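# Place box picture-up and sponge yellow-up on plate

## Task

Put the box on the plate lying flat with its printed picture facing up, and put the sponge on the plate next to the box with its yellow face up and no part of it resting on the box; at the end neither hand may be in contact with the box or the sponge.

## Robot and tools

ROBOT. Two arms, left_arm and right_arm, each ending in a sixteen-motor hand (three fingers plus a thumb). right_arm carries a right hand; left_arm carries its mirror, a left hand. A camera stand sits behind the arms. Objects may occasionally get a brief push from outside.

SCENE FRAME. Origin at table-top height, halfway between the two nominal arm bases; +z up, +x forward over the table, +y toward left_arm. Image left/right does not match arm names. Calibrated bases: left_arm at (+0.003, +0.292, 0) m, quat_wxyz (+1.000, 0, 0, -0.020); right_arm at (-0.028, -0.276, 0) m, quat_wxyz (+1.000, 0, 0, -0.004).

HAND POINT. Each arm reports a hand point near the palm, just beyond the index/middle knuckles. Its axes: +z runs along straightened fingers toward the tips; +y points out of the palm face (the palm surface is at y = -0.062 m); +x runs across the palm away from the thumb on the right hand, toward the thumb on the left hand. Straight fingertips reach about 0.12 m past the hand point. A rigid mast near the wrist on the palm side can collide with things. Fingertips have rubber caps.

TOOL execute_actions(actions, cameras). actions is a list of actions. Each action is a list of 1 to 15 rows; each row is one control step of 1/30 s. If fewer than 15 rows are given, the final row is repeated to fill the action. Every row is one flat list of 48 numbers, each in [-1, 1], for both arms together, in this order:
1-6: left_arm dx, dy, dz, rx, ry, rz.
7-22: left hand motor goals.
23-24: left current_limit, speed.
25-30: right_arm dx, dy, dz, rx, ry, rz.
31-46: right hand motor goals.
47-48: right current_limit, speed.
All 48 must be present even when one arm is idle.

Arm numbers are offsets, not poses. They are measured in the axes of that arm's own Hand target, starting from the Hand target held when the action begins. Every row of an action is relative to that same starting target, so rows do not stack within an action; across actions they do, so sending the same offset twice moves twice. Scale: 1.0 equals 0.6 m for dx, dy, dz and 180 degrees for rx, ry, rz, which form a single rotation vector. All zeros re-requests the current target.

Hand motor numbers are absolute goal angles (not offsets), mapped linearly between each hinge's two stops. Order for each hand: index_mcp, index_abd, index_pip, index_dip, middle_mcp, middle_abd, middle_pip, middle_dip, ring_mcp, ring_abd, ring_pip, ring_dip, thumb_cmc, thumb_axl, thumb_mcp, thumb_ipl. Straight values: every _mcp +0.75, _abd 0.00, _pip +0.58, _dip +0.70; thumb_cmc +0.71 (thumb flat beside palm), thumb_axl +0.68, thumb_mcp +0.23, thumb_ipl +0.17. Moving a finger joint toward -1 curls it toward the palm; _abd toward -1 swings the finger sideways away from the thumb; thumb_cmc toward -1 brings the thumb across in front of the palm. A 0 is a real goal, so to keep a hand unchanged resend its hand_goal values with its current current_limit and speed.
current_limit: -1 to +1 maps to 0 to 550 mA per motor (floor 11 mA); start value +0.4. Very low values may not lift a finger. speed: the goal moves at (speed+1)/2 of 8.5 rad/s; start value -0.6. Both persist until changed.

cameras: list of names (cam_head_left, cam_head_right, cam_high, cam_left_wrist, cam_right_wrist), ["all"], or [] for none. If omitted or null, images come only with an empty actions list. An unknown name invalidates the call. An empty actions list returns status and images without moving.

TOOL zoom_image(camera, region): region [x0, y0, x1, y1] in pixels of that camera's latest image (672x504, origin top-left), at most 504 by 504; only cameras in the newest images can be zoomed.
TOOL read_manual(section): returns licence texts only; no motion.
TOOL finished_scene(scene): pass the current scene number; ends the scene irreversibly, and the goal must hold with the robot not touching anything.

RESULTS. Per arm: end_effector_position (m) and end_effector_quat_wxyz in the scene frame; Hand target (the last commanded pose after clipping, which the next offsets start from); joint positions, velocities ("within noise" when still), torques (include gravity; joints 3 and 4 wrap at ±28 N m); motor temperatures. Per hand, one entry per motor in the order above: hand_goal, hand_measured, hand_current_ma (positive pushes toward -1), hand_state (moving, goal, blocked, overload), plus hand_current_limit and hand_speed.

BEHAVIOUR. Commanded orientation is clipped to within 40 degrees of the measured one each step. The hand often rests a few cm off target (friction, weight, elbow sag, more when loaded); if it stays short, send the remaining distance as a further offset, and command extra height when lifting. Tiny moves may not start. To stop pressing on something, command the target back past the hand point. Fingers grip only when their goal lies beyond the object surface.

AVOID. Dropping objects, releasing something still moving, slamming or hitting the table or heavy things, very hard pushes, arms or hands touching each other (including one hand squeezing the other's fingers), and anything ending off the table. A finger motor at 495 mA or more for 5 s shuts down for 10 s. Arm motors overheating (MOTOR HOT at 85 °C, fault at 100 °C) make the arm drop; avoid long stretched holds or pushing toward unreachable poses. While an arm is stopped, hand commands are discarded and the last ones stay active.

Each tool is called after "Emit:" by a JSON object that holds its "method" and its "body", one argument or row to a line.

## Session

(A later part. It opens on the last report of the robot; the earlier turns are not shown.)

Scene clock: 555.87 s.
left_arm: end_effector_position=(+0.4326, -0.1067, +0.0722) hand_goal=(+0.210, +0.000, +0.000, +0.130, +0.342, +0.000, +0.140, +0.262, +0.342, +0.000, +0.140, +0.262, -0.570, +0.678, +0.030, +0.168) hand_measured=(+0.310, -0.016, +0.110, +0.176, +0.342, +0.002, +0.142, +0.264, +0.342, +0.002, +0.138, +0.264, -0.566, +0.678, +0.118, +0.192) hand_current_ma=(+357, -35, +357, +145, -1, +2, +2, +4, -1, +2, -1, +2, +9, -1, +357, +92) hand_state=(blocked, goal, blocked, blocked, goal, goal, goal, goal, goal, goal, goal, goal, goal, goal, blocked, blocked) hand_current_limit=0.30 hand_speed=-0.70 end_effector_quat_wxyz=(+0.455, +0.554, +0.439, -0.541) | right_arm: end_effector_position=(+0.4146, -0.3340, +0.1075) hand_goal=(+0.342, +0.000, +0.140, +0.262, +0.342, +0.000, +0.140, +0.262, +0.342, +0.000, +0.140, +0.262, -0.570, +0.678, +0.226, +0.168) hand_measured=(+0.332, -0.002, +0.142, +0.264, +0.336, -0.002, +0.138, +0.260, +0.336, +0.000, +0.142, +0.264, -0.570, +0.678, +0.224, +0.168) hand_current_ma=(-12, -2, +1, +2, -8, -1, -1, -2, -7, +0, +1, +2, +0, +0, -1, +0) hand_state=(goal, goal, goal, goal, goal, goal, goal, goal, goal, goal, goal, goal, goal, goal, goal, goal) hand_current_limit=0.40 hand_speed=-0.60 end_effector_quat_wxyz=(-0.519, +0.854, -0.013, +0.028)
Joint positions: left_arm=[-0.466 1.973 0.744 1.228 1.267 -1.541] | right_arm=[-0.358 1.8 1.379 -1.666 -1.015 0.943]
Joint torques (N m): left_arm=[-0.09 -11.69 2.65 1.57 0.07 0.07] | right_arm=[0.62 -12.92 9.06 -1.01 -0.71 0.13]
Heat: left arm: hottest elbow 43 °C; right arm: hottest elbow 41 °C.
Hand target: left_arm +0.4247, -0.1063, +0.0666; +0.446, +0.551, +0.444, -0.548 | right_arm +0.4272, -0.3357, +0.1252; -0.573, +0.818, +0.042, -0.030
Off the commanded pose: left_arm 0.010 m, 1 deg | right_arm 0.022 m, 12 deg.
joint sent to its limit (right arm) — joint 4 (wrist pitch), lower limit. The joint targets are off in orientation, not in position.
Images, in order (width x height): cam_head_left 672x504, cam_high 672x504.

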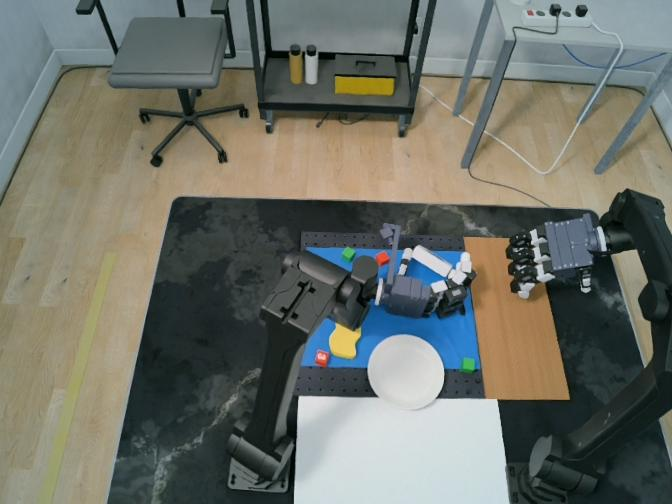

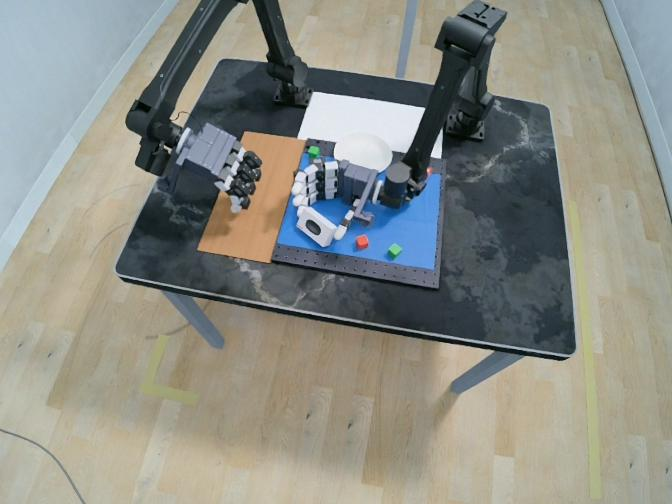

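Emit:
{"method": "execute_actions", "body": {
  "actions": [
    [[0.003,-0.0313,-0.0114,0,0,0,0.21,0,0,0.13,0.342,0,0.139,0.261,0.342,0,0.139,0.261,-0.571,0.678,0.03,0.168,0.3,-0.7,0,0,0,0,0,0,0.342,0,0.139,0.261,0.342,0,0.139,0.261,0.342,0,0.139,0.261,-0.571,0.678,0.226,0.168,0.4,-0.6]]
  ],
  "cameras": ["cam_head_left","cam_high"]
}}

Emit:
{"method": "zoom_image", "body": {
  "camera": "cam_high",
  "region": [270, 140, 420, 260]
}}

Emit:
{"method": "zoom_image", "body": {
  "camera": "cam_head_left",
  "region": [370, 210, 510, 340]
}}

Scene clock: 558.93 s.
left_arm: end_effector_position=(+0.4117, -0.0959, +0.0614) hand_goal=(+0.210, +0.000, +0.000, +0.130, +0.342, +0.000, +0.140, +0.262, +0.342, +0.000, +0.140, +0.262, -0.570, +0.678, +0.030, +0.168) hand_measured=(+0.244, -0.006, +0.022, +0.140, +0.342, +0.002, +0.142, +0.264, +0.342, +0.002, +0.138, +0.264, -0.556, +0.678, +0.052, +0.180) hand_current_ma=(+111, -10, +59, +24, -1, +3, +2, +4, -1, +3, -1, +2, +35, +0, +79, +38) hand_state=(blocked, goal, blocked, goal, goal, goal, goal, goal, goal, goal, goal, goal, goal, goal, blocked, goal) hand_current_limit=0.30 hand_speed=-0.70 end_effector_quat_wxyz=(+0.445, +0.552, +0.446, -0.546) | right_arm: end_effector_position=(+0.4146, -0.3340, +0.1075) hand_goal=(+0.342, +0.000, +0.140, +0.262, +0.342, +0.000, +0.140, +0.262, +0.342, +0.000, +0.140, +0.262, -0.570, +0.678, +0.226, +0.168) hand_measured=(+0.332, -0.002, +0.142, +0.264, +0.336, -0.002, +0.138, +0.260, +0.336, +0.000, +0.142, +0.264, -0.570, +0.678, +0.224, +0.168) hand_current_ma=(-12, -2, +1, +2, -8, -1, -1, -2, -7, +0, +1, +2, +0, +0, -1, +0) hand_state=(goal, goal, goal, goal, goal, goal, goal, goal, goal, goal, goal, goal, goal, goal, goal, goal) hand_current_limit=0.40 hand_speed=-0.60 end_effector_quat_wxyz=(-0.519, +0.854, -0.013, +0.028)
Joint positions: left_arm=[-0.466 1.967 0.682 1.258 1.272 -1.542] | right_arm=[-0.358 1.8 1.379 -1.666 -1.015 0.943]
Joint torques (N m): left_arm=[0.15 -11.93 2.59 2.13 -0.02 0.09] | right_arm=[0.62 -12.98 9.05 -1.02 -0.7 0.13]
Heat: left arm: hottest elbow 43 °C; right arm: hottest elbow 41 °C.
Hand target: left_arm +0.4078, -0.0957, +0.0648; +0.446, +0.551, +0.444, -0.548 | right_arm +0.4272, -0.3357, +0.1252; -0.573, +0.818, +0.042, -0.030
Off the commanded pose: left_arm 0.005 m, 0 deg | right_arm 0.022 m, 12 deg.
joint sent to its limit (right arm) — joint 4 (wrist pitch), lower limit. The joint targets are off in orientation, not in position.
Images, in order (width x height): cam_head_left 672x504, cam_high 672x504.

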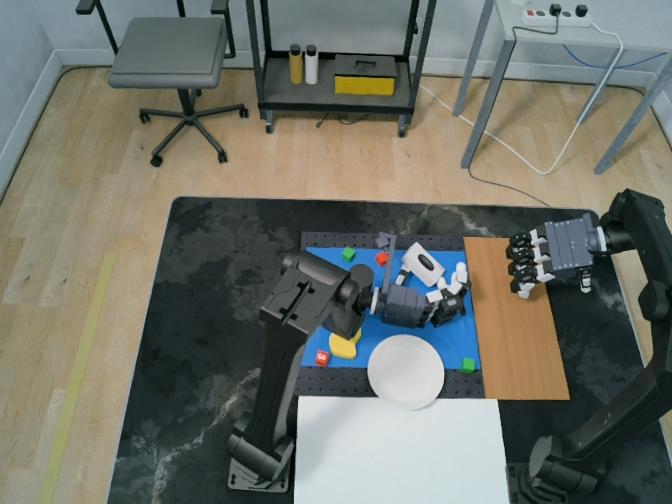

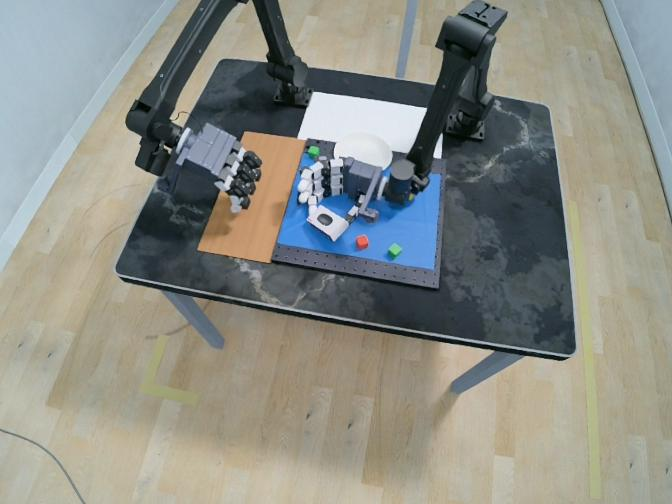

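Scaled by 3.360.

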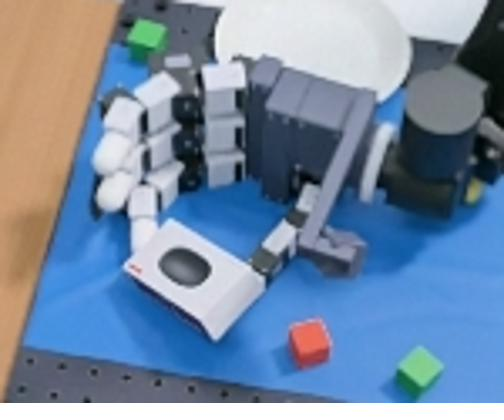

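Scaled by 3.600.

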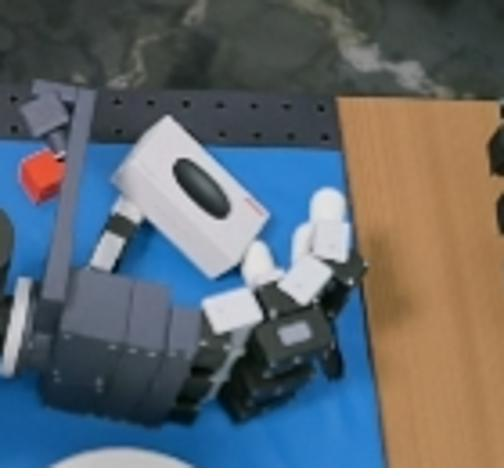

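Emit:
{"method": "execute_actions", "body": {
  "actions": [
    [[0,0,0,0,0,0,0.342,0,0.139,0.261,0.342,0,0.139,0.261,0.342,0,0.139,0.261,-0.571,0.678,0.226,0.168,0.2,-0.9,0,0,0,0,0,0,0.342,0,0.139,0.261,0.342,0,0.139,0.261,0.342,0,0.139,0.261,-0.571,0.678,0.226,0.168,0.4,-0.6]],
    [[0,0,0,0,0,0,0.342,0,0.139,0.261,0.342,0,0.139,0.261,0.342,0,0.139,0.261,-0.571,0.678,0.226,0.168,0.2,-0.9,0,0,0,0,0,0,0.342,0,0.139,0.261,0.342,0,0.139,0.261,0.342,0,0.139,0.261,-0.571,0.678,0.226,0.168,0.4,-0.6]]
  ],
  "cameras": ["cam_head_left","cam_high"]
}}

Emit:
{"method": "zoom_image", "body": {
  "camera": "cam_high",
  "region": [270, 140, 420, 260]
}}

Emit:
{"method": "zoom_image", "body": {
  "camera": "cam_head_left",
  "region": [370, 210, 510, 340]
}}

Scene clock: 565.23 s.
left_arm: end_effector_position=(+0.4118, -0.0958, +0.0615) hand_goal=(+0.342, +0.000, +0.140, +0.262, +0.342, +0.000, +0.140, +0.262, +0.342, +0.000, +0.140, +0.262, -0.570, +0.678, +0.226, +0.168) hand_measured=(+0.332, -0.006, +0.134, +0.258, +0.342, +0.002, +0.142, +0.264, +0.342, +0.002, +0.138, +0.264, -0.554, +0.678, +0.222, +0.170) hand_current_ma=(-24, -10, -12, -5, -1, +3, +2, +4, -1, +3, -1, +2, +44, +1, -11, +2) hand_state=(goal, goal, goal, goal, goal, goal, goal, goal, goal, goal, goal, goal, goal, goal, goal, goal) hand_current_limit=0.20 hand_speed=-0.90 end_effector_quat_wxyz=(+0.445, +0.552, +0.446, -0.546) | right_arm: end_effector_position=(+0.4146, -0.3340, +0.1075) hand_goal=(+0.342, +0.000, +0.140, +0.262, +0.342, +0.000, +0.140, +0.262, +0.342, +0.000, +0.140, +0.262, -0.570, +0.678, +0.226, +0.168) hand_measured=(+0.332, -0.002, +0.142, +0.264, +0.336, -0.002, +0.138, +0.260, +0.336, +0.000, +0.142, +0.264, -0.570, +0.678, +0.224, +0.168) hand_current_ma=(-12, -2, +1, +2, -8, -1, -1, -2, -7, +0, +1, +2, +0, +0, -1, +0) hand_state=(goal, goal, goal, goal, goal, goal, goal, goal, goal, goal, goal, goal, goal, goal, goal, goal) hand_current_limit=0.40 hand_speed=-0.60 end_effector_quat_wxyz=(-0.519, +0.854, -0.013, +0.028)
Joint positions: left_arm=[-0.466 1.967 0.682 1.259 1.271 -1.542] | right_arm=[-0.358 1.8 1.379 -1.666 -1.015 0.943]
Joint torques (N m): left_arm=[0.26 -11.87 2.58 2.09 -0.01 0.08] | right_arm=[0.67 -13.04 9.05 -1.01 -0.7 0.13]
Heat: left arm: hottest elbow 43 °C; right arm: hottest elbow 41 °C.
Hand target: left_arm +0.4078, -0.0957, +0.0648; +0.446, +0.551, +0.444, -0.548 | right_arm +0.4272, -0.3357, +0.1252; -0.573, +0.818, +0.042, -0.030
Off the commanded pose: left_arm 0.005 m, 0 deg | right_arm 0.022 m, 12 deg.
joint sent to its limit (right arm) — joint 4 (wrist pitch), lower limit. The joint targets are off in orientation, not in position.
Images, in order (width x height): cam_head_left 672x504, cam_high 672x504.

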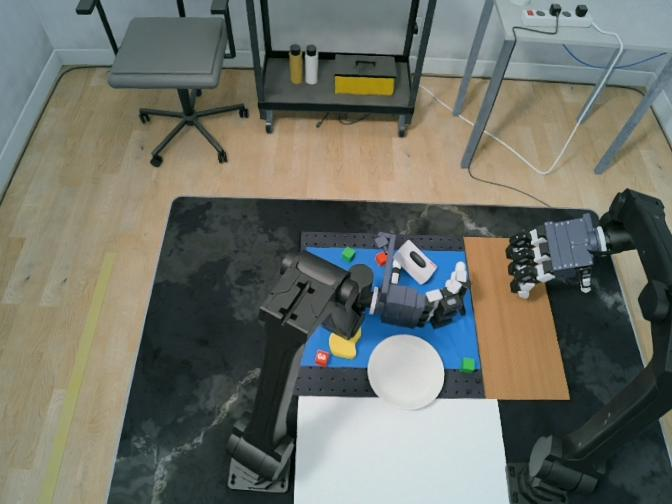

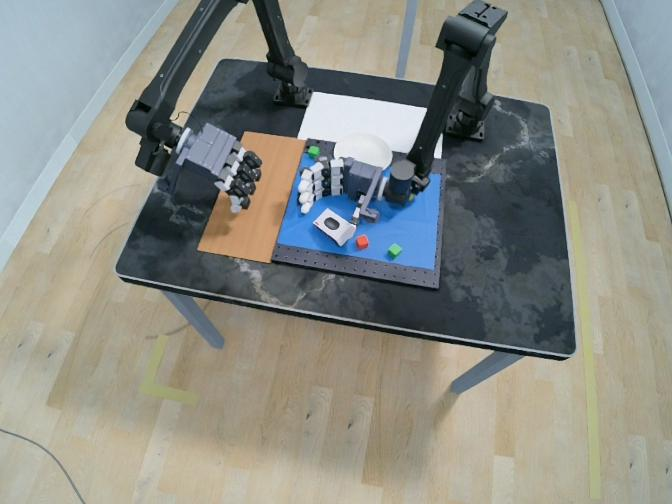

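Scaled by 3.360.

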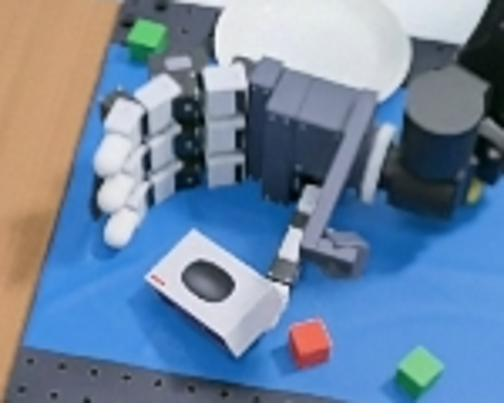

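Scaled by 3.600.

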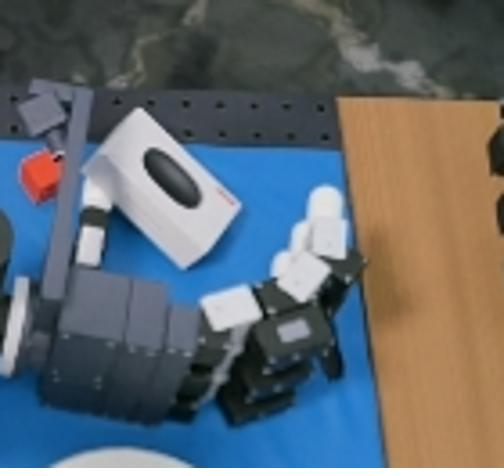

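Emit:
{"method": "execute_actions", "body": {
  "actions": [
    [[0,-0.0188,-0.0068,0,0,0,0.342,0,0.139,0.261,0.342,0,0.139,0.261,0.342,0,0.139,0.261,-0.571,0.678,0.33,0.168,0.2,-0.95,0,0,0,0,0,0,0.342,0,0.139,0.261,0.342,0,0.139,0.261,0.342,0,0.139,0.261,-0.571,0.678,0.226,0.168,0.4,-0.6]]
  ],
  "cameras": ["cam_head_left","cam_high"]
}}

Emit:
{"method": "zoom_image", "body": {
  "camera": "cam_high",
  "region": [270, 140, 420, 260]
}}

Emit:
{"method": "zoom_image", "body": {
  "camera": "cam_head_left",
  "region": [370, 210, 510, 340]
}}

Scene clock: 575.43 s.
left_arm: end_effector_position=(+0.4021, -0.0904, +0.0612) hand_goal=(+0.342, +0.000, +0.140, +0.262, +0.342, +0.000, +0.140, +0.262, +0.342, +0.000, +0.140, +0.262, -0.570, +0.678, +0.330, +0.168) hand_measured=(+0.334, -0.006, +0.136, +0.260, +0.342, +0.002, +0.142, +0.264, +0.342, +0.002, +0.138, +0.264, -0.554, +0.678, +0.324, +0.170) hand_current_ma=(-19, -10, -8, -5, -1, +3, +2, +4, -1, +3, -1, +2, +44, +1, -16, +2) hand_state=(goal, goal, goal, goal, goal, goal, goal, goal, goal, goal, goal, goal, goal, goal, goal, goal) hand_current_limit=0.20 hand_speed=-0.95 end_effector_quat_wxyz=(+0.446, +0.552, +0.446, -0.545) | right_arm: end_effector_position=(+0.4146, -0.3340, +0.1075) hand_goal=(+0.342, +0.000, +0.140, +0.262, +0.342, +0.000, +0.140, +0.262, +0.342, +0.000, +0.140, +0.262, -0.570, +0.678, +0.226, +0.168) hand_measured=(+0.332, -0.002, +0.142, +0.264, +0.336, -0.002, +0.138, +0.260, +0.336, +0.000, +0.142, +0.264, -0.570, +0.678, +0.224, +0.168) hand_current_ma=(-12, -2, +1, +2, -8, -1, -1, -2, -7, +0, +1, +2, +0, +0, -1, +0) hand_state=(goal, goal, goal, goal, goal, goal, goal, goal, goal, goal, goal, goal, goal, goal, goal, goal) hand_current_limit=0.40 hand_speed=-0.60 end_effector_quat_wxyz=(-0.519, +0.854, -0.013, +0.028)
Joint positions: left_arm=[-0.466 1.958 0.651 1.283 1.271 -1.542] | right_arm=[-0.358 1.8 1.379 -1.666 -1.015 0.943]
Joint torques (N m): left_arm=[0.26 -11.75 2.25 2.02 0.07 0.08] | right_arm=[0.62 -12.98 9.03 -1.01 -0.7 0.13]
Heat: left arm: hottest elbow 42 °C; right arm: hottest elbow 41 °C.
Hand target: left_arm +0.3977, -0.0894, +0.0649; +0.446, +0.551, +0.444, -0.548 | right_arm +0.4272, -0.3357, +0.1252; -0.573, +0.818, +0.042, -0.030
Off the commanded pose: left_arm 0.006 m, 0 deg | right_arm 0.022 m, 12 deg.
joint sent to its limit (right arm) — joint 4 (wrist pitch), lower limit. The joint targets are off in orientation, not in position.
Images, in order (width x height): cam_head_left 672x504, cam_high 672x504.

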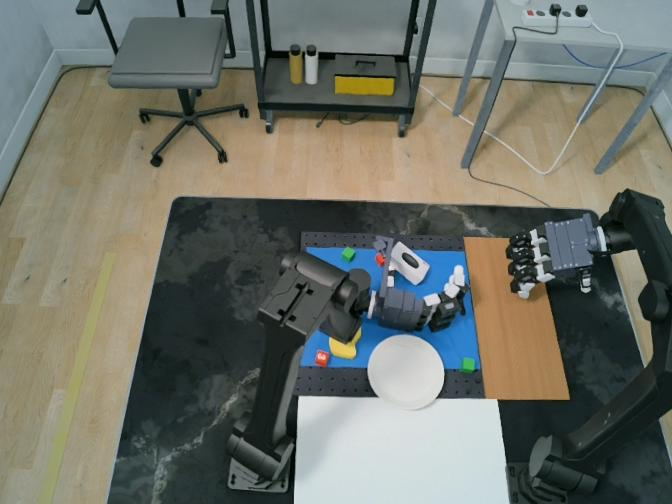

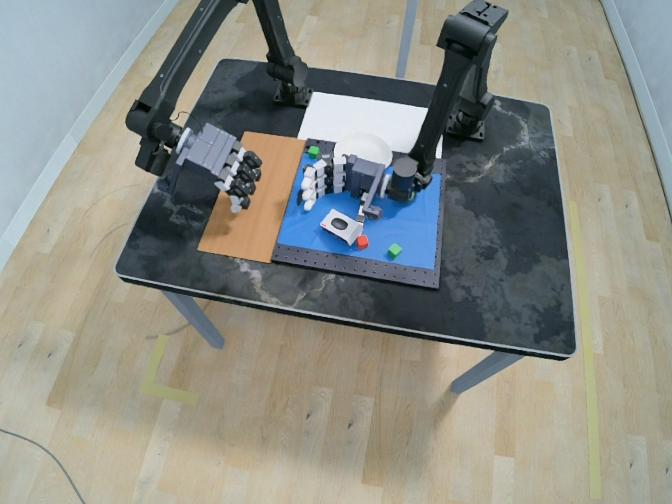

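Scaled by 3.360.

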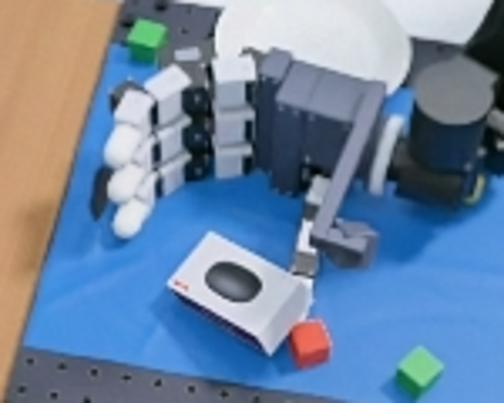

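Scaled by 3.600.

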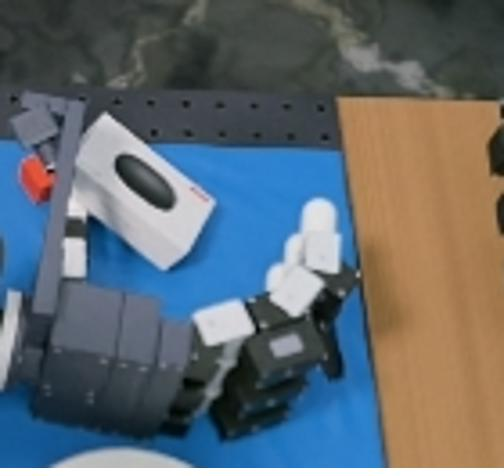

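Emit:
{"method": "zoom_image", "body": {
  "camera": "cam_head_left",
  "region": [380, 235, 440, 290]
}}

Emit:
{"method": "zoom_image", "body": {
  "camera": "cam_high",
  "region": [310, 200, 380, 255]
}}

Scaled by 8.400.

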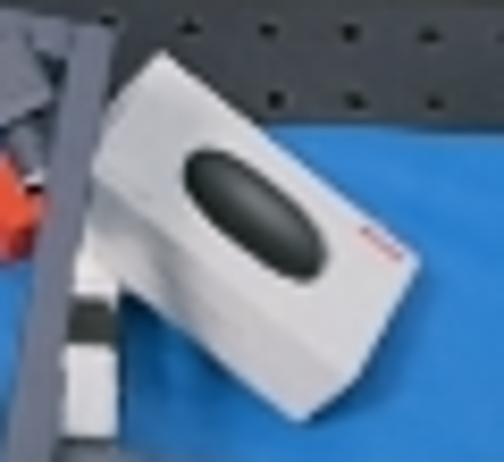

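Scaled by 7.200.

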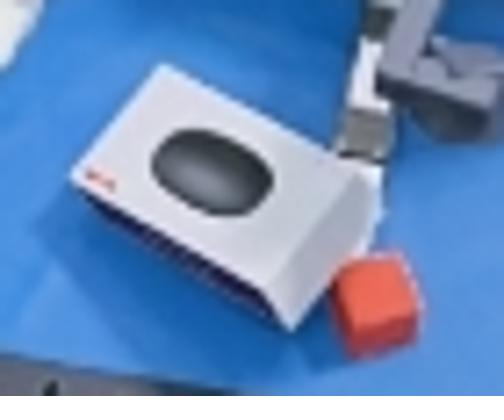

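Emit:
{"method": "execute_actions", "body": {
  "actions": [
    [[0,0,0,0,0,0,0.342,0,0.139,0.261,0.342,0,0.139,0.261,0.342,0,0.139,0.261,-0.47,0.678,0.33,0.168,0.2,-0.95,0,0,0,0,0,0,0.342,0,0.139,0.261,0.342,0,0.139,0.261,0.342,0,0.139,0.261,-0.571,0.678,0.226,0.168,0.4,-0.6]],
    [[0,-0.025,-0.009,0,0,0,0.342,0,0.139,0.261,0.342,0,0.139,0.261,0.342,0,0.139,0.261,-0.47,0.678,0.33,0.168,0.2,-0.95,0,0,0,0,0,0,0.342,0,0.139,0.261,0.342,0,0.139,0.261,0.342,0,0.139,0.261,-0.571,0.678,0.226,0.168,0.4,-0.6]]
  ],
  "cameras": ["cam_head_left","cam_high"]
}}

Emit:
{"method": "zoom_image", "body": {
  "camera": "cam_high",
  "region": [280, 160, 400, 260]
}}

Emit:
{"method": "zoom_image", "body": {
  "camera": "cam_head_left",
  "region": [370, 230, 460, 320]
}}

Scene clock: 593.67 s.
left_arm: end_effector_position=(+0.3878, -0.0827, +0.0611) hand_goal=(+0.342, +0.000, +0.140, +0.262, +0.342, +0.000, +0.140, +0.262, +0.342, +0.000, +0.140, +0.262, -0.470, +0.678, +0.330, +0.168) hand_measured=(+0.338, +0.000, +0.136, +0.260, +0.342, +0.002, +0.142, +0.264, +0.342, +0.002, +0.138, +0.264, -0.470, +0.678, +0.330, +0.170) hand_current_ma=(-6, -1, -5, -5, -1, +3, +2, +4, -1, +3, -1, +2, -1, +1, +0, +2) hand_state=(goal, goal, goal, goal, goal, goal, goal, goal, goal, goal, goal, goal, goal, goal, goal, goal) hand_current_limit=0.20 hand_speed=-0.95 end_effector_quat_wxyz=(+0.445, +0.552, +0.446, -0.546) | right_arm: end_effector_position=(+0.4146, -0.3340, +0.1075) hand_goal=(+0.342, +0.000, +0.140, +0.262, +0.342, +0.000, +0.140, +0.262, +0.342, +0.000, +0.140, +0.262, -0.570, +0.678, +0.226, +0.168) hand_measured=(+0.332, -0.002, +0.142, +0.264, +0.336, -0.002, +0.138, +0.260, +0.336, +0.000, +0.142, +0.264, -0.570, +0.678, +0.224, +0.168) hand_current_ma=(-12, -2, +1, +2, -8, -1, -1, -2, -7, +0, +1, +2, +0, +0, -1, +0) hand_state=(goal, goal, goal, goal, goal, goal, goal, goal, goal, goal, goal, goal, goal, goal, goal, goal) hand_current_limit=0.40 hand_speed=-0.60 end_effector_quat_wxyz=(-0.519, +0.854, -0.013, +0.028)
Joint positions: left_arm=[-0.466 1.944 0.606 1.313 1.272 -1.542] | right_arm=[-0.358 1.8 1.379 -1.666 -1.015 0.943]
Joint torques (N m): left_arm=[0.44 -11.05 2.06 2.1 0.11 0.08] | right_arm=[0.62 -12.98 9.03 -1.01 -0.71 0.13]
Heat: left arm: hottest elbow 41 °C; right arm: hottest elbow 41 °C.
Hand target: left_arm +0.3841, -0.0810, +0.0648; +0.446, +0.551, +0.444, -0.548 | right_arm +0.4272, -0.3357, +0.1252; -0.573, +0.818, +0.042, -0.030
Off the commanded pose: left_arm 0.005 m, 0 deg | right_arm 0.022 m, 12 deg.
joint sent to its limit (right arm) — joint 4 (wrist pitch), lower limit. The joint targets are off in orientation, not in position.
Images, in order (width x height): cam_head_left 672x504, cam_high 672x504.

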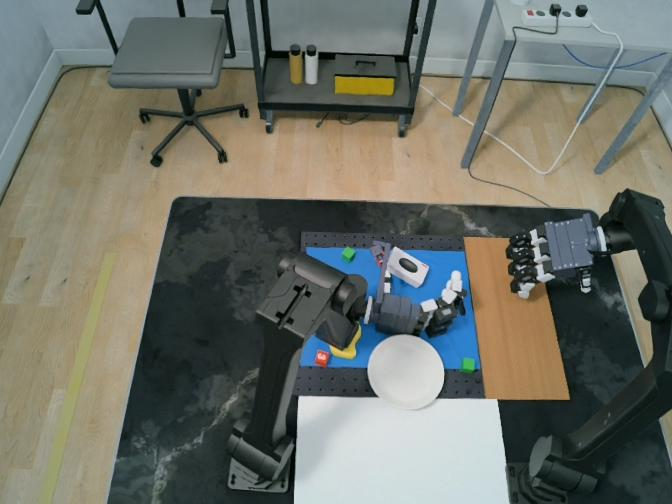

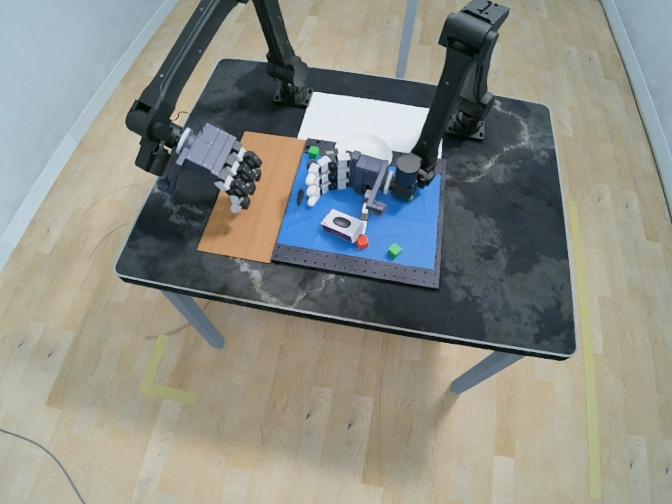

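Scaled by 4.200.

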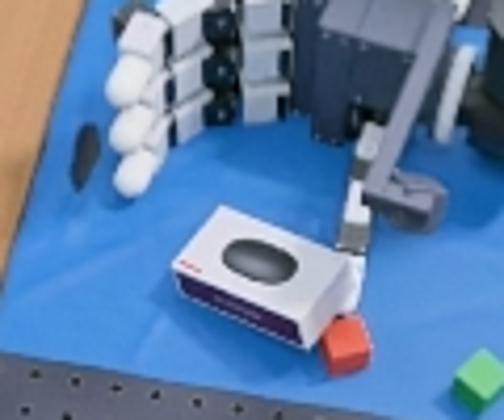

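Scaled by 5.600.

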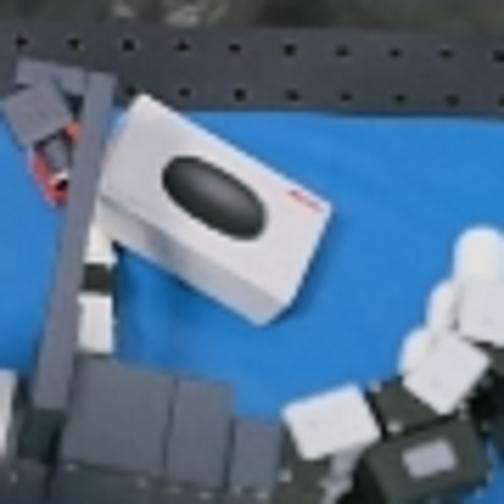

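Emit:
{"method": "execute_actions", "body": {
  "actions": [
    [[-0.05,0,0,0,0,0,0.342,0,0.139,0.261,0.342,0,0.139,0.261,0.342,0,0.139,0.261,-0.47,0.678,0.37,0.168,0.2,-0.95,0,0,0,0,0,0,0.342,0,0.139,0.261,0.342,0,0.139,0.261,0.342,0,0.139,0.261,-0.571,0.678,0.226,0.168,0.4,-0.6]]
  ],
  "cameras": ["cam_head_left","cam_high"]
}}

Emit:
{"method": "zoom_image", "body": {
  "camera": "cam_high",
  "region": [280, 160, 400, 260]
}}

Emit:
{"method": "zoom_image", "body": {
  "camera": "cam_head_left",
  "region": [370, 230, 460, 320]
}}

Scene clock: 598.90 s.
left_arm: end_effector_position=(+0.3866, -0.0821, +0.0949) hand_goal=(+0.342, +0.000, +0.140, +0.262, +0.342, +0.000, +0.140, +0.262, +0.342, +0.000, +0.140, +0.262, -0.470, +0.678, +0.370, +0.168) hand_measured=(+0.340, +0.002, +0.138, +0.260, +0.342, +0.002, +0.142, +0.264, +0.342, +0.002, +0.138, +0.264, -0.456, +0.678, +0.368, +0.170) hand_current_ma=(-4, +1, -5, -4, -1, +3, +2, +4, -1, +3, -1, +2, +38, +1, -5, +2) hand_state=(goal, goal, goal, goal, goal, goal, goal, goal, goal, goal, goal, goal, goal, goal, goal, goal) hand_current_limit=0.20 hand_speed=-0.95 end_effector_quat_wxyz=(+0.451, +0.552, +0.440, -0.545) | right_arm: end_effector_position=(+0.4146, -0.3340, +0.1075) hand_goal=(+0.342, +0.000, +0.140, +0.262, +0.342, +0.000, +0.140, +0.262, +0.342, +0.000, +0.140, +0.262, -0.570, +0.678, +0.226, +0.168) hand_measured=(+0.332, -0.002, +0.142, +0.264, +0.336, -0.002, +0.138, +0.260, +0.336, +0.000, +0.142, +0.264, -0.570, +0.678, +0.224, +0.168) hand_current_ma=(-12, -2, +1, +2, -8, -1, -1, -2, -7, +0, +1, +2, +0, +0, -1, +0) hand_state=(goal, goal, goal, goal, goal, goal, goal, goal, goal, goal, goal, goal, goal, goal, goal, goal) hand_current_limit=0.40 hand_speed=-0.60 end_effector_quat_wxyz=(-0.519, +0.854, -0.013, +0.028)
Joint positions: left_arm=[-0.466 1.839 0.593 1.252 1.272 -1.558] | right_arm=[-0.358 1.8 1.379 -1.666 -1.015 0.943]
Joint torques (N m): left_arm=[0.38 -10.64 3.07 0.75 0.05 0.18] | right_arm=[0.67 -12.98 9.06 -1.01 -0.7 0.13]
Heat: left arm: hottest elbow 41 °C; right arm: hottest elbow 41 °C.
Hand target: left_arm +0.3839, -0.0810, +0.0948; +0.446, +0.551, +0.444, -0.548 | right_arm +0.4272, -0.3357, +0.1252; -0.573, +0.818, +0.042, -0.030
Off the commanded pose: left_arm 0.003 m, 1 deg | right_arm 0.022 m, 12 deg.
joint sent to its limit (right arm) — joint 4 (wrist pitch), lower limit. The joint targets are off in orientation, not in position.
Images, in order (width x height): cam_head_left 672x504, cam_high 672x504.

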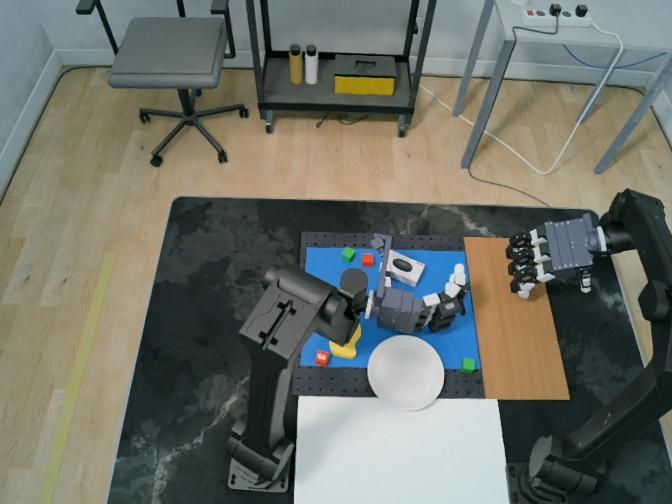

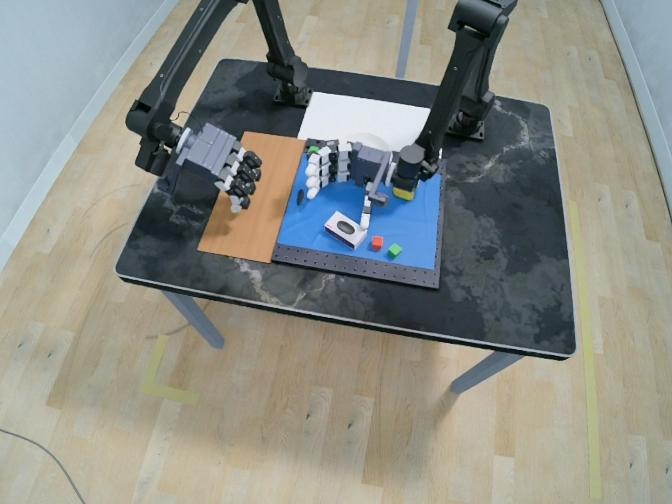

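Scaled by 4.200.

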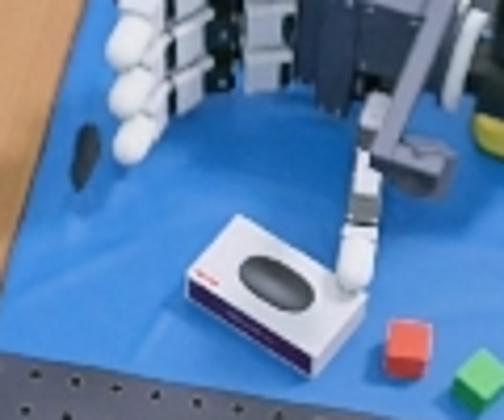

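Scaled by 5.600.

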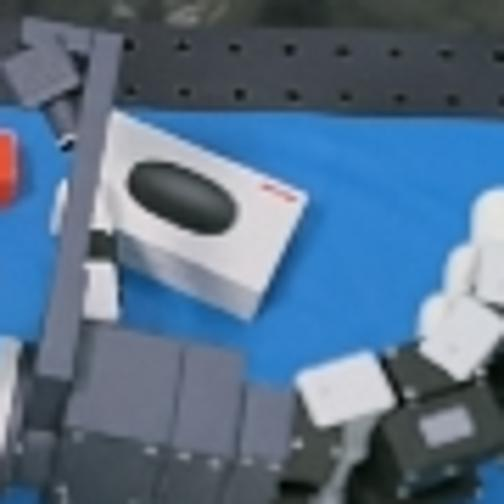

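Emit:
{"method": "execute_actions", "body": {
  "actions": [
    [[-0.083,0,0,0,0,0,0.342,0,0.139,0.261,0.342,0,0.139,0.261,0.342,0,0.139,0.261,-0.47,0.678,0.37,0.168,0.3,-0.7,0,0,0,0,0,0,0.342,0,0.139,0.261,0.342,0,0.139,0.261,0.342,0,0.139,0.261,-0.571,0.678,0.226,0.168,0.4,-0.6]],
    [[0,0,0,0,0.057,-0.157,0.342,0,0.139,0.261,0.342,0,0.139,0.261,0.342,0,0.139,0.261,-0.571,0.678,0.226,0.168,0.3,-0.7,0,0,0,0,0,0,0.342,0,0.139,0.261,0.342,0,0.139,0.261,0.342,0,0.139,0.261,-0.571,0.678,0.226,0.168,0.4,-0.6]],
    [[0,0,0,0,0.057,-0.157,0.342,0,0.139,0.261,0.342,0,0.139,0.261,0.342,0,0.139,0.261,-0.571,0.678,0.226,0.168,0.3,-0.7,0,0,0,0,0,0,0.342,0,0.139,0.261,0.342,0,0.139,0.261,0.342,0,0.139,0.261,-0.571,0.678,0.226,0.168,0.4,-0.6]],
    [[0,0,0,0,0.057,-0.157,0.342,0,0.139,0.261,0.342,0,0.139,0.261,0.342,0,0.139,0.261,-0.571,0.678,0.226,0.168,0.3,-0.7,0,0,0,0,0,0,0.342,0,0.139,0.261,0.342,0,0.139,0.261,0.342,0,0.139,0.261,-0.571,0.678,0.226,0.168,0.4,-0.6]],
    [[0.177,0.043,-0.1175,0,-0.078,-0.0285,0.342,0,0.139,0.261,0.342,0,0.139,0.261,0.342,0,0.139,0.261,-0.571,0.678,0.226,0.168,0.3,-0.7,0,0,0,0,0,0,0.754,0,0.576,0.696,-0.205,0,0.576,0.696,0.754,0,0.576,0.696,-0.571,0.678,0.226,0.168,0.4,-0.6]]
  ],
  "cameras": ["cam_head_left"]
}}

Emit:
{"method": "zoom_image", "body": {
  "camera": "cam_head_left",
  "region": [340, 210, 490, 360]
}}

Scene clock: 627.90 s.
left_arm: end_effector_position=(+0.3349, +0.0354, +0.1465) hand_goal=(+0.342, +0.000, +0.140, +0.262, +0.342, +0.000, +0.140, +0.262, +0.342, +0.000, +0.140, +0.262, -0.570, +0.678, +0.226, +0.168) hand_measured=(+0.338, +0.002, +0.138, +0.260, +0.336, +0.002, +0.142, +0.264, +0.338, +0.002, +0.138, +0.264, -0.572, +0.678, +0.226, +0.170) hand_current_ma=(-9, +2, -4, -4, -11, +2, +2, +4, -10, +2, -1, +2, -1, +1, +0, +2) hand_state=(goal, goal, goal, goal, goal, goal, goal, goal, goal, goal, goal, goal, goal, goal, goal, goal) hand_current_limit=0.30 hand_speed=-0.70 end_effector_quat_wxyz=(-0.082, +0.120, +0.811, -0.566) | right_arm: end_effector_position=(+0.4145, -0.3340, +0.1075) hand_goal=(+0.754, +0.000, +0.576, +0.696, -0.204, +0.000, +0.576, +0.696, +0.754, +0.000, +0.576, +0.696, -0.570, +0.678, +0.226, +0.168) hand_measured=(+0.736, -0.002, +0.570, +0.692, -0.202, -0.002, +0.574, +0.694, +0.734, +0.000, +0.568, +0.692, -0.570, +0.678, +0.224, +0.168) hand_current_ma=(-30, -2, -7, -2, +1, -1, -2, -2, -37, +0, -9, -3, +0, +0, -1, +0) hand_state=(goal, goal, goal, goal, goal, goal, goal, goal, blocked, goal, goal, goal, goal, goal, goal, goal) hand_current_limit=0.40 hand_speed=-0.60 end_effector_quat_wxyz=(-0.519, +0.854, -0.013, +0.028)
Joint positions: left_arm=[-0.291 1.484 1.069 -1.05 1.216 -1.682] | right_arm=[-0.358 1.8 1.379 -1.666 -1.015 0.943]
Joint torques (N m): left_arm=[1.03 -9.64 6.72 -0.64 1.07 0.05] | right_arm=[0.62 -12.98 9.06 -0.99 -0.72 0.13]
Heat: left arm: hottest elbow 41 °C; right arm: hottest elbow 41 °C.
Hand target: left_arm +0.3331, +0.0388, +0.1446; -0.084, +0.121, +0.811, -0.566 | right_arm +0.4272, -0.3357, +0.1252; -0.573, +0.818, +0.042, -0.030
Off the commanded pose: left_arm 0.004 m, 0 deg | right_arm 0.022 m, 12 deg.
joint sent to its limit (right arm) — joint 4 (wrist pitch), lower limit. The joint targets are off in orientation, not in position.
Images, in order (width x height): cam_head_left 672x504.

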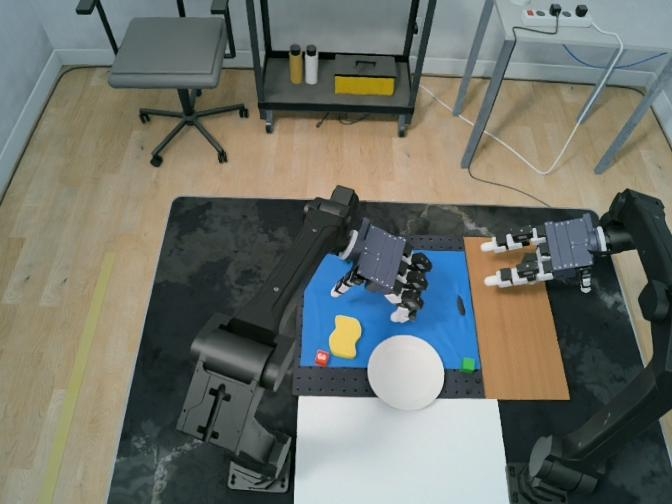

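Scaled by 3.360.

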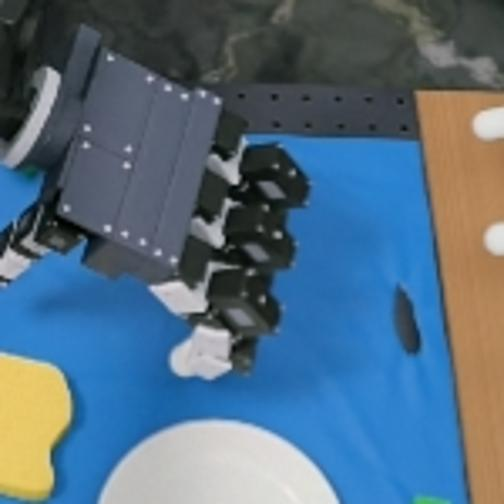

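Emit:
{"method": "execute_actions", "body": {
  "actions": [
    [[0.138,0.0257,-0.168,0,0,0,0.342,0,0.139,0.261,0.342,0,0.139,0.261,0.342,0,0.139,0.261,-0.571,0.678,0.226,0.168,0.3,-0.7,0,0,0,0,0,0,0.754,0,0.576,0.696,-0.205,0,0.576,0.696,0.754,0,0.576,0.696,-0.571,0.678,0.226,0.168,0.4,-0.6]],
    [[0,0,0,0,0,0,0.342,0,0.139,0.261,0.342,0,0.139,0.261,0.342,0,0.139,0.261,-0.571,0.678,0.226,0.168,0.3,-0.7,0.067,-0.055,0.151,0,0,0,0.754,0,0.576,0.696,-0.205,0,0.576,0.696,0.754,0,0.576,0.696,-0.571,0.678,0.226,0.168,0.4,-0.6]]
  ],
  "cameras": ["cam_head_left","cam_high"]
}}

Emit:
{"method": "zoom_image", "body": {
  "camera": "cam_head_left",
  "region": [340, 210, 490, 360]
}}

Emit:
{"method": "zoom_image", "body": {
  "camera": "cam_high",
  "region": [280, 160, 400, 260]
}}

Scene clock: 633.93 s.
left_arm: end_effector_position=(+0.2649, +0.1552, +0.1539) hand_goal=(+0.342, +0.000, +0.140, +0.262, +0.342, +0.000, +0.140, +0.262, +0.342, +0.000, +0.140, +0.262, -0.570, +0.678, +0.226, +0.168) hand_measured=(+0.336, +0.000, +0.138, +0.260, +0.336, +0.000, +0.142, +0.264, +0.336, +0.000, +0.138, +0.264, -0.572, +0.678, +0.226, +0.168) hand_current_ma=(-10, +1, -4, -4, -11, +1, +2, +4, -11, +1, -1, +2, -2, +1, -2, +2) hand_state=(goal, goal, goal, goal, goal, goal, goal, goal, goal, goal, goal, goal, goal, goal, goal, goal) hand_current_limit=0.30 hand_speed=-0.70 end_effector_quat_wxyz=(-0.091, +0.105, +0.819, -0.557) | right_arm: end_effector_position=(+0.4432, -0.2276, +0.1217) hand_goal=(+0.754, +0.000, +0.576, +0.696, -0.204, +0.000, +0.576, +0.696, +0.754, +0.000, +0.576, +0.696, -0.570, +0.678, +0.226, +0.168) hand_measured=(+0.736, -0.002, +0.570, +0.694, -0.204, -0.002, +0.574, +0.694, +0.734, +0.000, +0.568, +0.692, -0.570, +0.678, +0.224, +0.168) hand_current_ma=(-29, -1, -7, -2, +0, -1, -1, -2, -36, +0, -8, -3, +0, +0, -1, +0) hand_state=(goal, goal, goal, goal, goal, goal, goal, goal, blocked, goal, goal, goal, goal, goal, goal, goal) hand_current_limit=0.40 hand_speed=-0.60 end_effector_quat_wxyz=(-0.558, +0.829, +0.034, -0.012)
Joint positions: left_arm=[-0.014 1.372 0.95 -1.689 1.134 -1.019] | right_arm=[-0.148 1.839 1.447 -1.666 -1.13 1.02]
Joint torques (N m): left_arm=[1.73 -6.01 9.74 -1.85 0.77 0.04] | right_arm=[-1.03 -11.11 9.48 -0.92 -0.88 0.14]
Heat: left arm: hottest elbow 41 °C; right arm: hottest elbow 41 °C.
Hand target: left_arm +0.2831, +0.1586, +0.1648; -0.084, +0.121, +0.811, -0.566 | right_arm +0.4572, -0.2356, +0.1252; -0.573, +0.818, +0.042, -0.030
Off the commanded pose: left_arm 0.021 m, 2 deg | right_arm 0.017 m, 3 deg.
joint sent to its limit (left arm) — joint 4 (wrist pitch), lower limit. The joint targets still meet the commanded pose.
joint sent to its limit (right arm) — joint 4 (wrist pitch), lower limit. The joint targets are off in orientation, not in position.
Images, in order (width x height): cam_head_left 672x504, cam_high 672x504.

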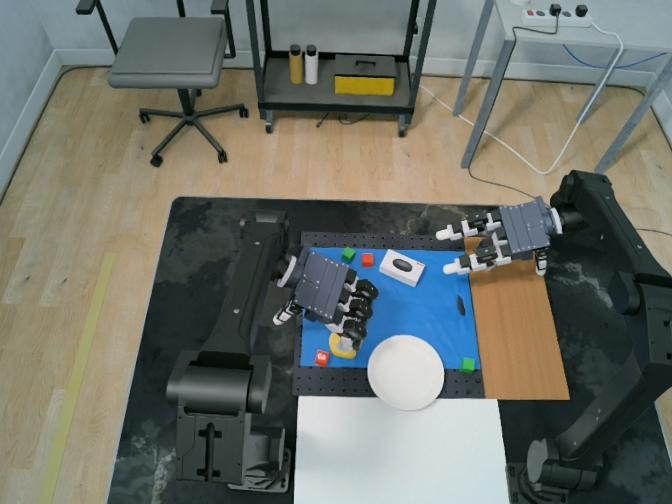

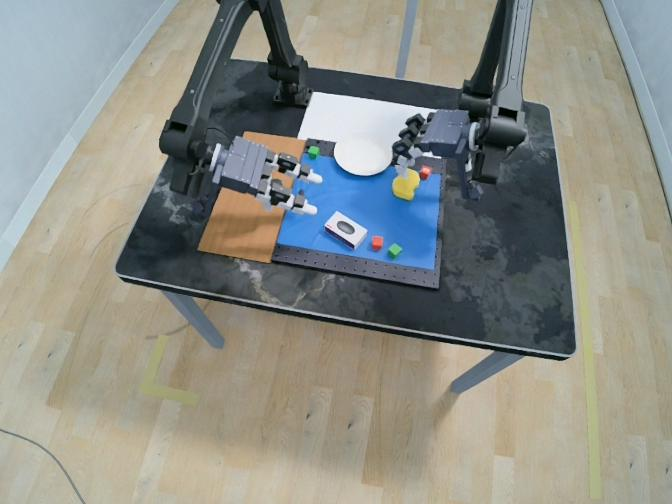

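Scaled by 3.360.

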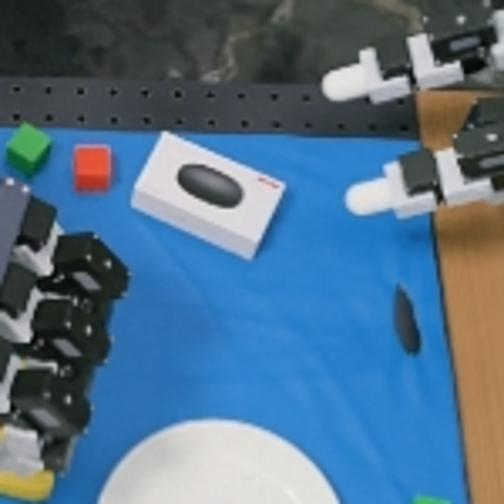

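Scaled by 4.200.

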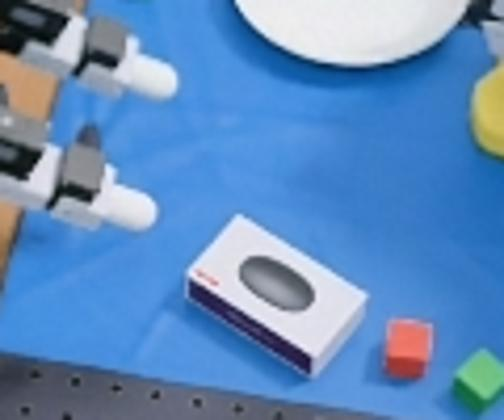

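Emit:
{"method": "execute_actions", "body": {
  "actions": [
    [[0,0,0,0,0,0,0.342,0,0.139,0.261,0.342,0,0.139,0.261,0.342,0,0.139,0.261,-0.571,0.678,0.226,0.168,0.3,-0.7,0.1004,-0.0806,0.2217,0,0,0,0.754,0,0.576,0.696,-0.205,0,0.576,0.696,0.754,0,0.576,0.696,-0.571,0.678,0.226,0.168,0.4,-0.6]],
    [[0,0,0,0,0,0,0.342,0,0.139,0.261,0.342,0,0.139,0.261,0.342,0,0.139,0.261,-0.571,0.678,0.226,0.168,0.3,-0.7,0,0.0517,0.0188,0,0,0,0.754,0,0.576,0.696,-0.205,0,0.576,0.696,0.754,0,0.576,0.696,-0.571,0.678,0.226,0.168,0.4,-0.6]]
  ],
  "cameras": ["cam_head_left"]
}}

Emit:
{"method": "zoom_image", "body": {
  "camera": "cam_head_left",
  "region": [360, 210, 480, 330]
}}

Scene clock: 642.77 s.
left_arm: end_effector_position=(+0.2651, +0.1552, +0.1539) hand_goal=(+0.342, +0.000, +0.140, +0.262, +0.342, +0.000, +0.140, +0.262, +0.342, +0.000, +0.140, +0.262, -0.570, +0.678, +0.226, +0.168) hand_measured=(+0.336, +0.000, +0.138, +0.260, +0.336, +0.000, +0.142, +0.264, +0.336, +0.000, +0.138, +0.264, -0.572, +0.678, +0.226, +0.168) hand_current_ma=(-10, +1, -4, -4, -11, +1, +2, +4, -11, +1, -1, +2, -2, +1, -2, +2) hand_state=(goal, goal, goal, goal, goal, goal, goal, goal, goal, goal, goal, goal, goal, goal, goal, goal) hand_current_limit=0.30 hand_speed=-0.70 end_effector_quat_wxyz=(-0.090, +0.106, +0.818, -0.557) | right_arm: end_effector_position=(+0.5049, -0.0847, +0.1071) hand_goal=(+0.754, +0.000, +0.576, +0.696, -0.204, +0.000, +0.576, +0.696, +0.754, +0.000, +0.576, +0.696, -0.570, +0.678, +0.226, +0.168) hand_measured=(+0.736, -0.002, +0.570, +0.694, -0.204, -0.002, +0.574, +0.694, +0.734, +0.000, +0.568, +0.692, -0.570, +0.678, +0.224, +0.168) hand_current_ma=(-29, -1, -7, -2, +0, -1, -1, -2, -35, +0, -8, -3, +0, +0, -1, +0) hand_state=(goal, goal, goal, goal, goal, goal, goal, goal, blocked, goal, goal, goal, goal, goal, goal, goal) hand_current_limit=0.40 hand_speed=-0.60 end_effector_quat_wxyz=(-0.575, +0.816, +0.056, -0.021)
Joint positions: left_arm=[-0.014 1.372 0.95 -1.689 1.134 -1.018] | right_arm=[0.113 1.921 1.539 -1.189 -1.226 1.539]
Joint torques (N m): left_arm=[1.55 -5.95 9.78 -1.84 0.77 0.08] | right_arm=[-0.56 -13.22 5.68 0.94 -0.91 0.13]
Heat: left arm: hottest elbow 42 °C; right arm: hottest elbow 41 °C.
Hand target: left_arm +0.2831, +0.1586, +0.1648; -0.084, +0.121, +0.811, -0.566 | right_arm +0.5026, -0.0887, +0.0920; -0.573, +0.818, +0.042, -0.030
Off the commanded pose: left_arm 0.021 m, 2 deg | right_arm 0.016 m, 2 deg.
joint sent to its limit (left arm) — joint 4 (wrist pitch), lower limit. The joint targets still meet the commanded pose.
Images, in order (width x height): cam_head_left 672x504.

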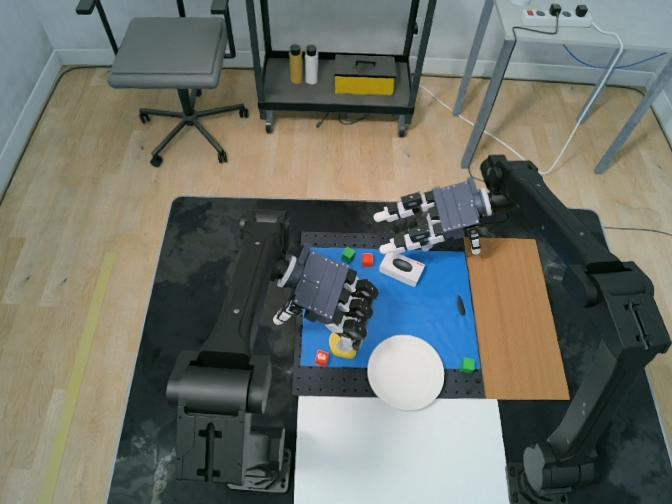

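Scaled by 4.200.

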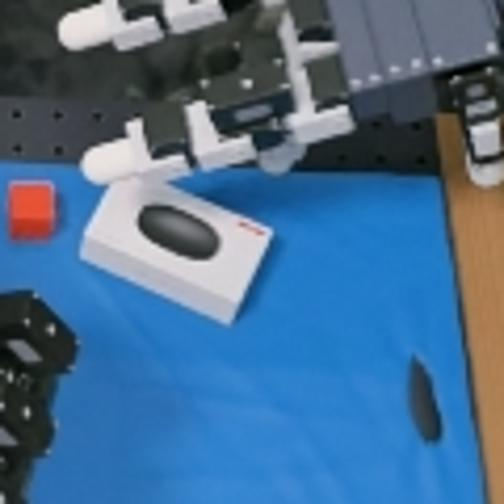

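Emit:
{"method": "execute_actions", "body": {
  "actions": [
    [[0,0,0,0,0,0,0.342,0,0.139,0.261,0.342,0,0.139,0.261,0.342,0,0.139,0.261,-0.571,0.678,0.226,0.168,0.3,-0.7,0,0.0188,0.0068,0,0,0,0.754,0,0.576,0.696,-0.205,0,0.576,0.696,0.754,0,0.576,0.696,-0.571,0.678,0.226,0.168,0.4,-0.6]]
  ]
}}

Scene clock: 647.30 s.
left_arm: end_effector_position=(+0.2651, +0.1552, +0.1539) hand_goal=(+0.342, +0.000, +0.140, +0.262, +0.342, +0.000, +0.140, +0.262, +0.342, +0.000, +0.140, +0.262, -0.570, +0.678, +0.226, +0.168) hand_measured=(+0.336, +0.000, +0.138, +0.260, +0.336, +0.000, +0.142, +0.264, +0.336, +0.000, +0.138, +0.264, -0.572, +0.678, +0.226, +0.168) hand_current_ma=(-10, +1, -4, -4, -11, +1, +2, +4, -11, +1, -1, +2, -2, +1, -2, +2) hand_state=(goal, goal, goal, goal, goal, goal, goal, goal, goal, goal, goal, goal, goal, goal, goal, goal) hand_current_limit=0.30 hand_speed=-0.70 end_effector_quat_wxyz=(-0.090, +0.106, +0.818, -0.557) | right_arm: end_effector_position=(+0.5051, -0.0847, +0.0998) hand_goal=(+0.754, +0.000, +0.576, +0.696, -0.204, +0.000, +0.576, +0.696, +0.754, +0.000, +0.576, +0.696, -0.570, +0.678, +0.226, +0.168) hand_measured=(+0.736, -0.002, +0.570, +0.694, -0.204, -0.002, +0.574, +0.694, +0.734, +0.000, +0.568, +0.692, -0.570, +0.678, +0.224, +0.168) hand_current_ma=(-29, -1, -7, -2, +0, -1, -1, -2, -35, +0, -8, -3, +0, +0, -1, +0) hand_state=(goal, goal, goal, goal, goal, goal, goal, goal, blocked, goal, goal, goal, goal, goal, goal, goal) hand_current_limit=0.40 hand_speed=-0.60 end_effector_quat_wxyz=(-0.575, +0.816, +0.057, -0.017)
Joint positions: left_arm=[-0.014 1.372 0.95 -1.689 1.134 -1.018] | right_arm=[0.113 1.922 1.52 -1.154 -1.225 1.546]
Joint torques (N m): left_arm=[1.44 -5.83 9.83 -1.8 0.75 0.06] | right_arm=[-0.5 -12.63 5.72 0.96 -0.92 0.15]
Heat: left arm: hottest elbow 42 °C; right arm: hottest elbow 41 °C.
Hand target: left_arm +0.2831, +0.1586, +0.1648; -0.084, +0.121, +0.811, -0.566 | right_arm +0.5026, -0.0887, +0.0802; -0.573, +0.818, +0.042, -0.030
Off the commanded pose: left_arm 0.021 m, 2 deg | right_arm 0.020 m, 2 deg.
joint sent to its limit (left arm) — joint 4 (wrist pitch), lower limit. The joint targets still meet the commanded pose.


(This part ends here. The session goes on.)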